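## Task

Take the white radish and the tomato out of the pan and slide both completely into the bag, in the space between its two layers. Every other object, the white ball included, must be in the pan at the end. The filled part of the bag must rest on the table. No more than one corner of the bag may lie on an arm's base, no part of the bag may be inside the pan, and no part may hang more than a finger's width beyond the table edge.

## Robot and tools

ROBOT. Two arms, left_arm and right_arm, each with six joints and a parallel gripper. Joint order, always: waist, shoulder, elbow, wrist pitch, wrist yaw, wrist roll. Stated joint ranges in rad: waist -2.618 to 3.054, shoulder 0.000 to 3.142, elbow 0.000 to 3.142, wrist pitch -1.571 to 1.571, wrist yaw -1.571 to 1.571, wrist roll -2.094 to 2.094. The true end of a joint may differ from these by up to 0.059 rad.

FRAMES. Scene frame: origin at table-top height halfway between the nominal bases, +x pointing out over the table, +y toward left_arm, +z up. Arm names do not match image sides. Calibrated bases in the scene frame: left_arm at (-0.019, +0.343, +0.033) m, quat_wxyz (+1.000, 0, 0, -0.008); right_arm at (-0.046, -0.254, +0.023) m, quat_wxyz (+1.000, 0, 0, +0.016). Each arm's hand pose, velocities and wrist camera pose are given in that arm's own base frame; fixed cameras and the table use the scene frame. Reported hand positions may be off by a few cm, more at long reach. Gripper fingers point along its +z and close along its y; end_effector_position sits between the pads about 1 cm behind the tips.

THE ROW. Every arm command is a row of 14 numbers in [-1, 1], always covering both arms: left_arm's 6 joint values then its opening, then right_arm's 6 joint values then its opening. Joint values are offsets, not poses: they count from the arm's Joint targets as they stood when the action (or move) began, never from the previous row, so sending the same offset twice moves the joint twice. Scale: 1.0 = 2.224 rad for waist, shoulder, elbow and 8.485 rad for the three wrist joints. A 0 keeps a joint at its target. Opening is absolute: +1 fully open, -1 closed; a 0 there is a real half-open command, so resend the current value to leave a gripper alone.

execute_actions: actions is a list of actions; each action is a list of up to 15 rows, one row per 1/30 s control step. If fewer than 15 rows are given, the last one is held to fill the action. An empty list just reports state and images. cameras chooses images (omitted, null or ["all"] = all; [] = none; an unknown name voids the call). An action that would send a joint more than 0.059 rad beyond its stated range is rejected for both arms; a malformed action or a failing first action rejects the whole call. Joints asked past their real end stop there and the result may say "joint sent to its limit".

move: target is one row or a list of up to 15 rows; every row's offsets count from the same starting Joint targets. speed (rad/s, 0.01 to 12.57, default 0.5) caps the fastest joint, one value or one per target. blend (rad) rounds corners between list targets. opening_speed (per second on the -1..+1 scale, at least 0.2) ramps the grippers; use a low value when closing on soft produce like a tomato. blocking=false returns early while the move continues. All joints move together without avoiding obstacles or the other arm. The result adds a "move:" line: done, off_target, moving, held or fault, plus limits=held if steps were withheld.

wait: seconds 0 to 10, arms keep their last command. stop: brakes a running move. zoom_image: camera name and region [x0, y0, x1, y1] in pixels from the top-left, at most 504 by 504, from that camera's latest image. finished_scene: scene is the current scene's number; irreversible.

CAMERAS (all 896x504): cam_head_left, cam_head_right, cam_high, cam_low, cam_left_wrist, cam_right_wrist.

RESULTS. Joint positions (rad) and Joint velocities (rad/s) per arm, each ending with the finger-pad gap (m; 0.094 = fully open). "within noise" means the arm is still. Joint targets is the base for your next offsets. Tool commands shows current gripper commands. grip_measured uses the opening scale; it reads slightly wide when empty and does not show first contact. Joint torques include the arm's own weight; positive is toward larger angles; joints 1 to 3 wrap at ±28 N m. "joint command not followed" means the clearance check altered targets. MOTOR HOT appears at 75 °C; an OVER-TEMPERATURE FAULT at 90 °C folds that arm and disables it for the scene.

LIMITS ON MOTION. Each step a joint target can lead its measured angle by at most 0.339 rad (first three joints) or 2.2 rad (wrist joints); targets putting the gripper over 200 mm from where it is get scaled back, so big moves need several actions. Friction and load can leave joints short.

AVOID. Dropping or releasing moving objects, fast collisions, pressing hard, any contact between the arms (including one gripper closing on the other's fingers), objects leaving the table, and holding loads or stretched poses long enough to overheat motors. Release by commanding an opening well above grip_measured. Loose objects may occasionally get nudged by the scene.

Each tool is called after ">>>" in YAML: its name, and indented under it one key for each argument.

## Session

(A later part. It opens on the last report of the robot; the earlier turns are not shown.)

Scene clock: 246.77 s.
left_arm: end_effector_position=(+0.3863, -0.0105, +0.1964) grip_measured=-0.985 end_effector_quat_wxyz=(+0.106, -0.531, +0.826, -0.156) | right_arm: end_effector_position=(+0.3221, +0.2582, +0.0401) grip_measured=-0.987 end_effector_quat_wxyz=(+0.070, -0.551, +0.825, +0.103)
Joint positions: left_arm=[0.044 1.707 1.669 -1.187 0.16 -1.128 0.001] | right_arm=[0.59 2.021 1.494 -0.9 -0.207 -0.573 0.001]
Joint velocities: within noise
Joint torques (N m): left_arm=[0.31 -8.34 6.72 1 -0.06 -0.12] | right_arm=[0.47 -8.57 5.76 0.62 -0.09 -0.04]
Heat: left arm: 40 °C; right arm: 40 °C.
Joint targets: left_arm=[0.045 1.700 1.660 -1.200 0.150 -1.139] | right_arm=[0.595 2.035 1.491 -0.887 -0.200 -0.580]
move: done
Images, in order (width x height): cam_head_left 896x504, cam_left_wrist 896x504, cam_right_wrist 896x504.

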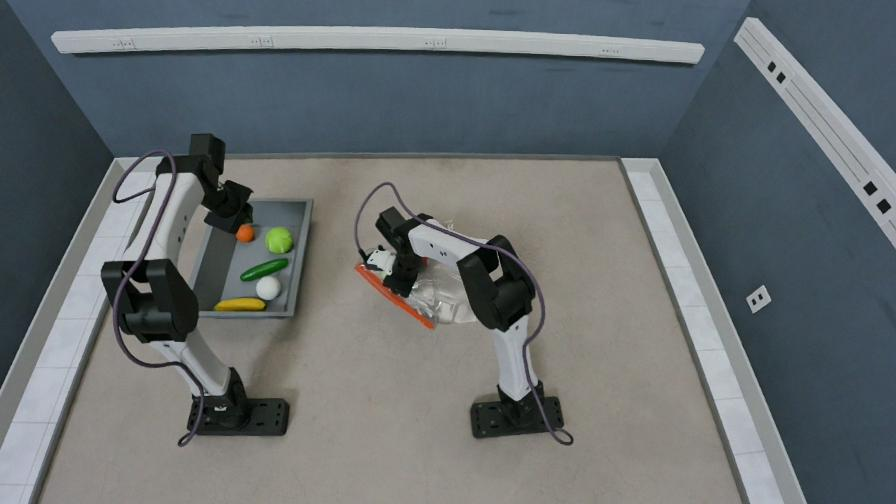

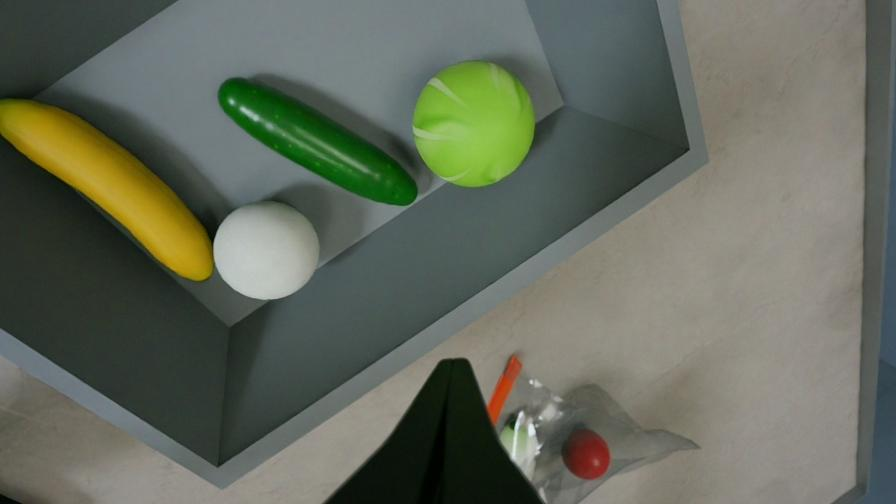

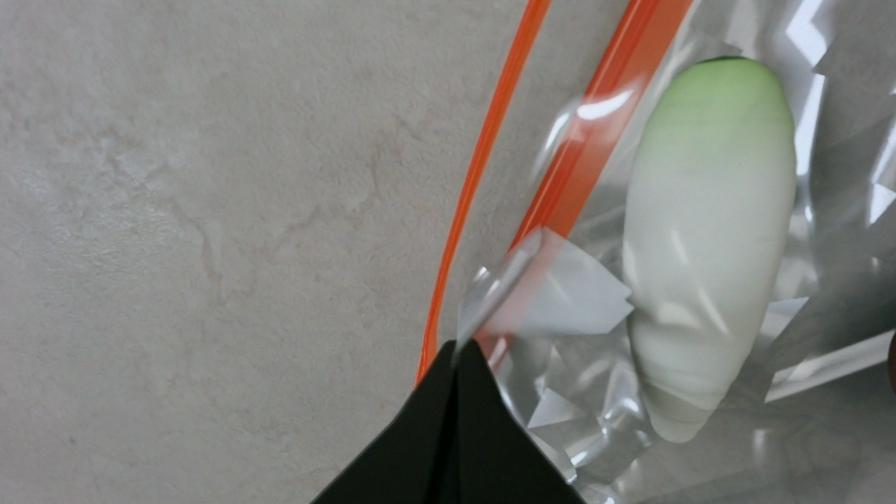

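>>> move:
  target: [0,0,0,0,0,0,-1,0.0091,0.0203,-0.0203,0.0106,0,0,-1]
  speed: 0.15
  cameras: ["cam_right_wrist"]

>>> move:
  target: [0,0,0,0,0,0,-1,0,0,0,0,0,0,-0.5]
  opening_speed: 0.5
  cameras: ["cam_right_wrist"]

Scene clock: 248.27 s.
left_arm: end_effector_position=(+0.3863, -0.0105, +0.1964) grip_measured=-0.985 end_effector_quat_wxyz=(+0.106, -0.531, +0.826, -0.156) | right_arm: end_effector_position=(+0.3197, +0.2659, +0.0131) grip_measured=-0.987 end_effector_quat_wxyz=(+0.069, -0.559, +0.820, +0.104)
Joint positions: left_arm=[0.044 1.707 1.669 -1.187 0.16 -1.128 0.001] | right_arm=[0.609 2.066 1.448 -0.811 -0.207 -0.573 0.001]
Joint velocities: within noise
Joint torques (N m): left_arm=[0.34 -8.31 6.69 1 -0.07 -0.13] | right_arm=[0.62 -8.72 5.59 0.63 -0.1 -0.03]
Heat: left arm: 40 °C; right arm: 40 °C.
Joint targets: left_arm=[0.045 1.700 1.660 -1.200 0.150 -1.139] | right_arm=[0.615 2.080 1.445 -0.797 -0.200 -0.580]
move: done
Images, in order (width x height): cam_right_wrist 896x504.

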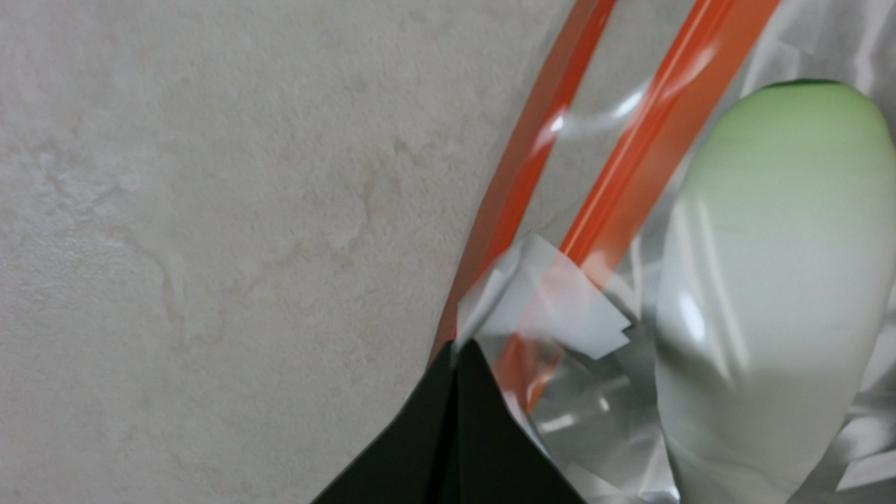

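Scene clock: 249.47 s.
left_arm: end_effector_position=(+0.3863, -0.0105, +0.1964) grip_measured=-0.985 end_effector_quat_wxyz=(+0.106, -0.531, +0.826, -0.156) | right_arm: end_effector_position=(+0.3198, +0.2660, +0.0131) grip_measured=-0.501 end_effector_quat_wxyz=(+0.069, -0.559, +0.820, +0.104)
Joint positions: left_arm=[0.044 1.707 1.669 -1.187 0.16 -1.128 0.001] | right_arm=[0.609 2.066 1.448 -0.81 -0.207 -0.573 0.023]
Joint velocities: within noise
Joint torques (N m): left_arm=[0.27 -8.36 6.69 1.01 -0.06 -0.12] | right_arm=[0.64 -8.75 5.59 0.66 -0.09 -0.03]
Heat: left arm: 39 °C; right arm: 40 °C.
Joint targets: left_arm=[0.045 1.700 1.660 -1.200 0.150 -1.139] | right_arm=[0.615 2.080 1.445 -0.797 -0.200 -0.580]
move: done
Images, in order (width x height): cam_right_wrist 896x504.

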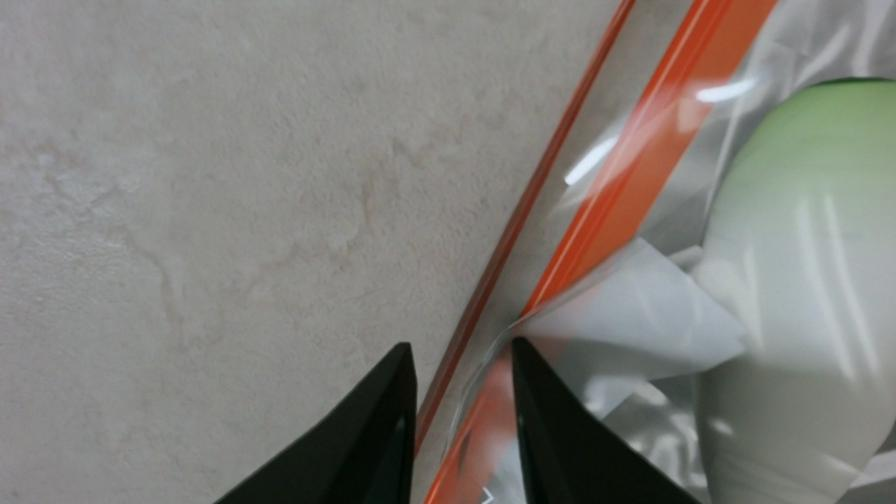

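>>> move:
  target:
    - [0,0,0,0,0,0,-1,0,-0.0265,0.0576,-0.0219,0,0,-0.5]
    - [0,0,0,0,0,0,-1,0,-0.0369,0.1504,-0.0490,0,0,-0.5]
  speed: [0.12,0.4]
  cameras: ["cam_right_wrist"]

Scene clock: 252.73 s.
left_arm: end_effector_position=(+0.3863, -0.0105, +0.1964) grip_measured=-0.985 end_effector_quat_wxyz=(+0.106, -0.531, +0.826, -0.156) | right_arm: end_effector_position=(+0.3164, +0.2636, +0.0949) grip_measured=-0.501 end_effector_quat_wxyz=(+0.035, -0.557, +0.823, +0.104)
Joint positions: left_arm=[0.044 1.707 1.669 -1.187 0.16 -1.128 0.001] | right_arm=[0.609 2.044 1.756 -1.208 -0.207 -0.573 0.023]
Joint velocities: within noise
Joint torques (N m): left_arm=[0.32 -8.32 6.71 1.01 -0.06 -0.12] | right_arm=[0.64 -14.06 8.4 0.36 -0.1 -0.04]
Heat: left arm: 39 °C; right arm: 41 °C.
Joint targets: left_arm=[0.045 1.700 1.660 -1.200 0.150 -1.139] | right_arm=[0.615 1.998 1.780 -1.213 -0.200 -0.580]
move: off_target (right_arm); right_arm: the shoulder is farthest, 0.046 rad from its target
Images, in order (width x height): cam_right_wrist 896x504.

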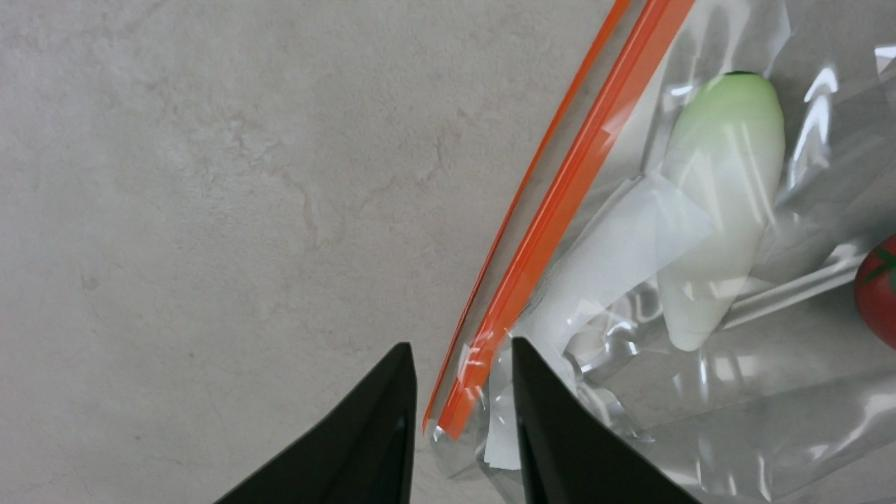

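Excellent. Raise and retract the right arm.

>>> move:
  target: [0,0,0,0,0,0,-1,-0.05,-0.2,0.05,-0.02,0,0,-0.5]
  speed: 0.5
  cameras: []

>>> move:
  target: [0,0,0,0,0,0,-1,-0.5,-0.15,0,0,0,0,-0.5]
  speed: 0.8

>>> zoom_image:
  camera: "cam_head_left"
  region: [330, 200, 490, 350]

>>> zoom_image:
  camera: "cam_high"
  region: [430, 240, 590, 350]

Scene clock: 254.63 s.
left_arm: end_effector_position=(+0.3863, -0.0105, +0.1964) grip_measured=-0.985 end_effector_quat_wxyz=(+0.106, -0.531, +0.826, -0.156) | right_arm: end_effector_position=(+0.2877, +0.2010, +0.2961) grip_measured=-0.501 end_effector_quat_wxyz=(+0.248, -0.519, +0.813, +0.092)
Joint positions: left_arm=[0.044 1.707 1.669 -1.187 0.16 -1.128 0.001] | right_arm=[0.509 1.565 1.874 -1.383 -0.206 -0.573 0.023]
Joint velocities: within noise
Joint torques (N m): left_arm=[0.34 -8.34 6.68 1 -0.06 -0.12] | right_arm=[-0.53 -6.91 7.64 1.16 -0.09 -0.02]
Heat: left arm: 39 °C; right arm: 41 °C.
Joint targets: left_arm=[0.045 1.700 1.660 -1.200 0.150 -1.139] | right_arm=[0.504 1.553 1.891 -1.383 -0.200 -0.580]
move: done
No camera images: "cameras" was empty.

Scene clock: 256.47 s.
left_arm: end_effector_position=(+0.3863, -0.0105, +0.1964) grip_measured=-0.985 end_effector_quat_wxyz=(+0.106, -0.531, +0.826, -0.156) | right_arm: end_effector_position=(+0.2418, -0.1244, +0.3940) grip_measured=-0.501 end_effector_quat_wxyz=(+0.385, -0.028, +0.911, -0.146)
Joint positions: left_arm=[0.044 1.707 1.669 -1.187 0.16 -1.128 0.001] | right_arm=[-0.602 1.228 1.874 -1.386 -0.201 -0.574 0.023]
Joint velocities: within noise
Joint torques (N m): left_arm=[0.28 -8.34 6.71 1.01 -0.08 -0.13] | right_arm=[-0.61 -2.71 6.53 1.59 -0.11 0]
Heat: left arm: 39 °C; right arm: 41 °C.
Joint targets: left_arm=[0.045 1.700 1.660 -1.200 0.150 -1.139] | right_arm=[-0.608 1.220 1.891 -1.383 -0.200 -0.580]
move: done

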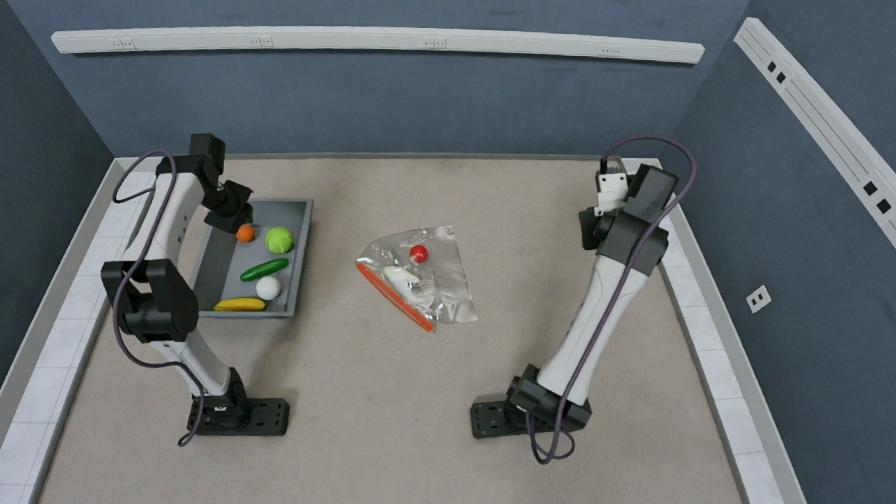

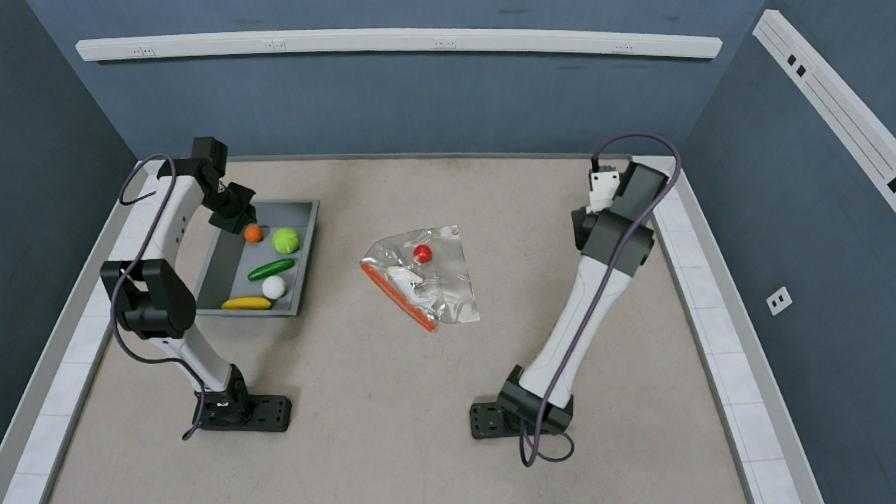

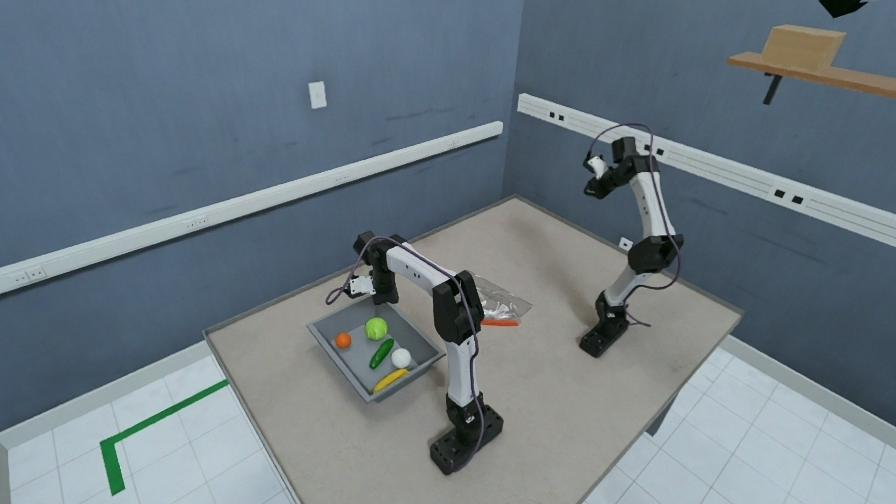

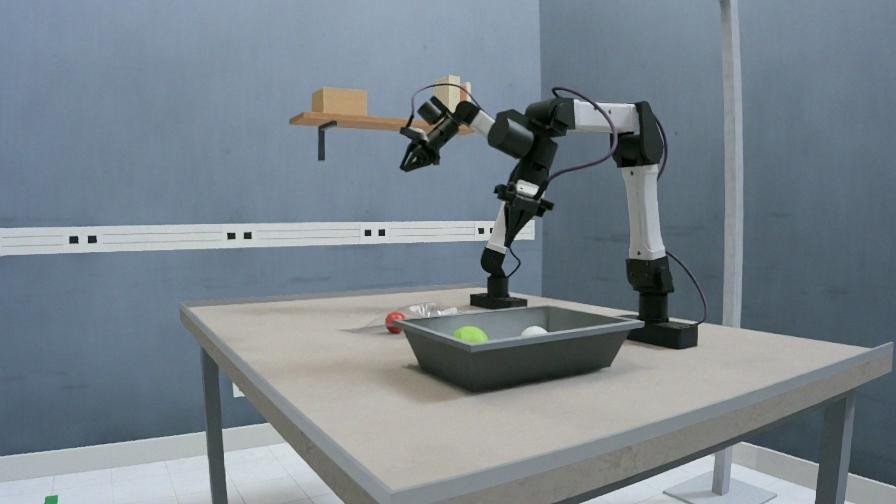

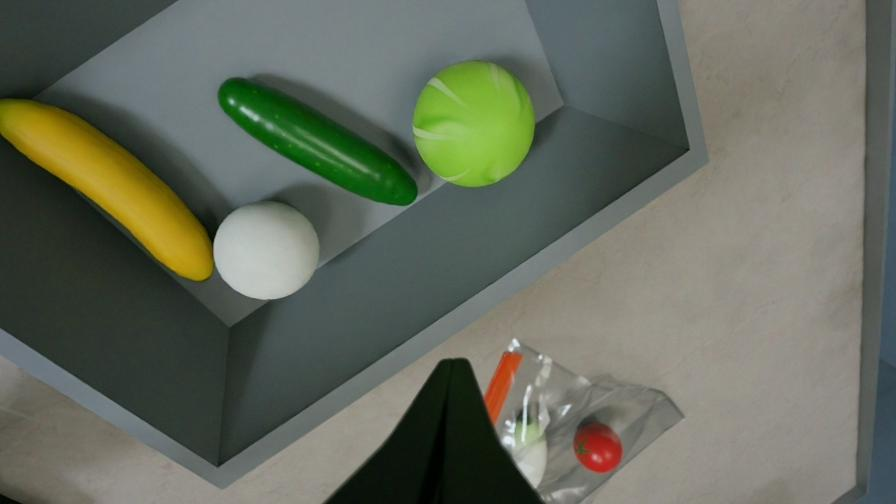

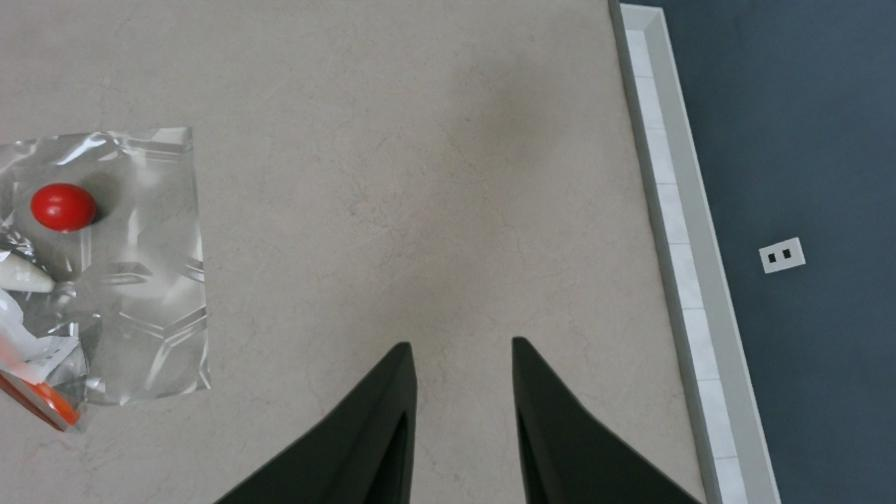

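Scaled by 3.150 from the camera's 896x504 image, which has a finer 1280x720 frame.

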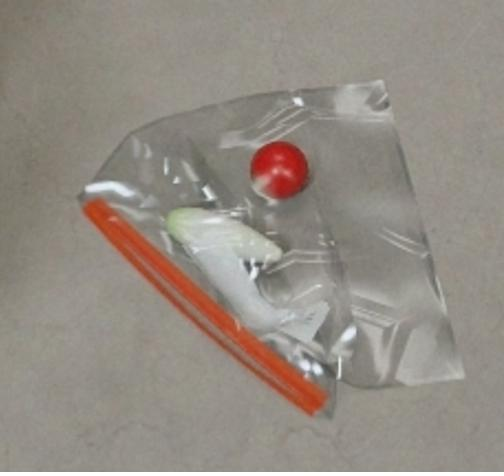

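Scaled by 3.150 from the camera's 896x504 image, which has a finer 1280x720 frame.

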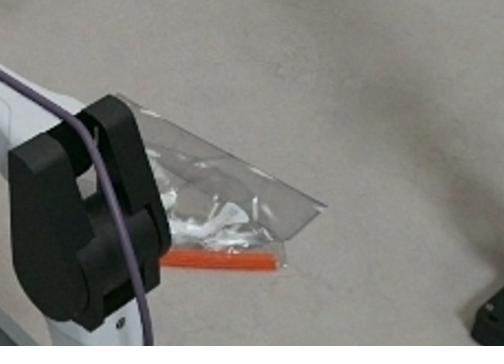

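>>> finished_scene:
  scene: 1

The scene is finished: the task was done.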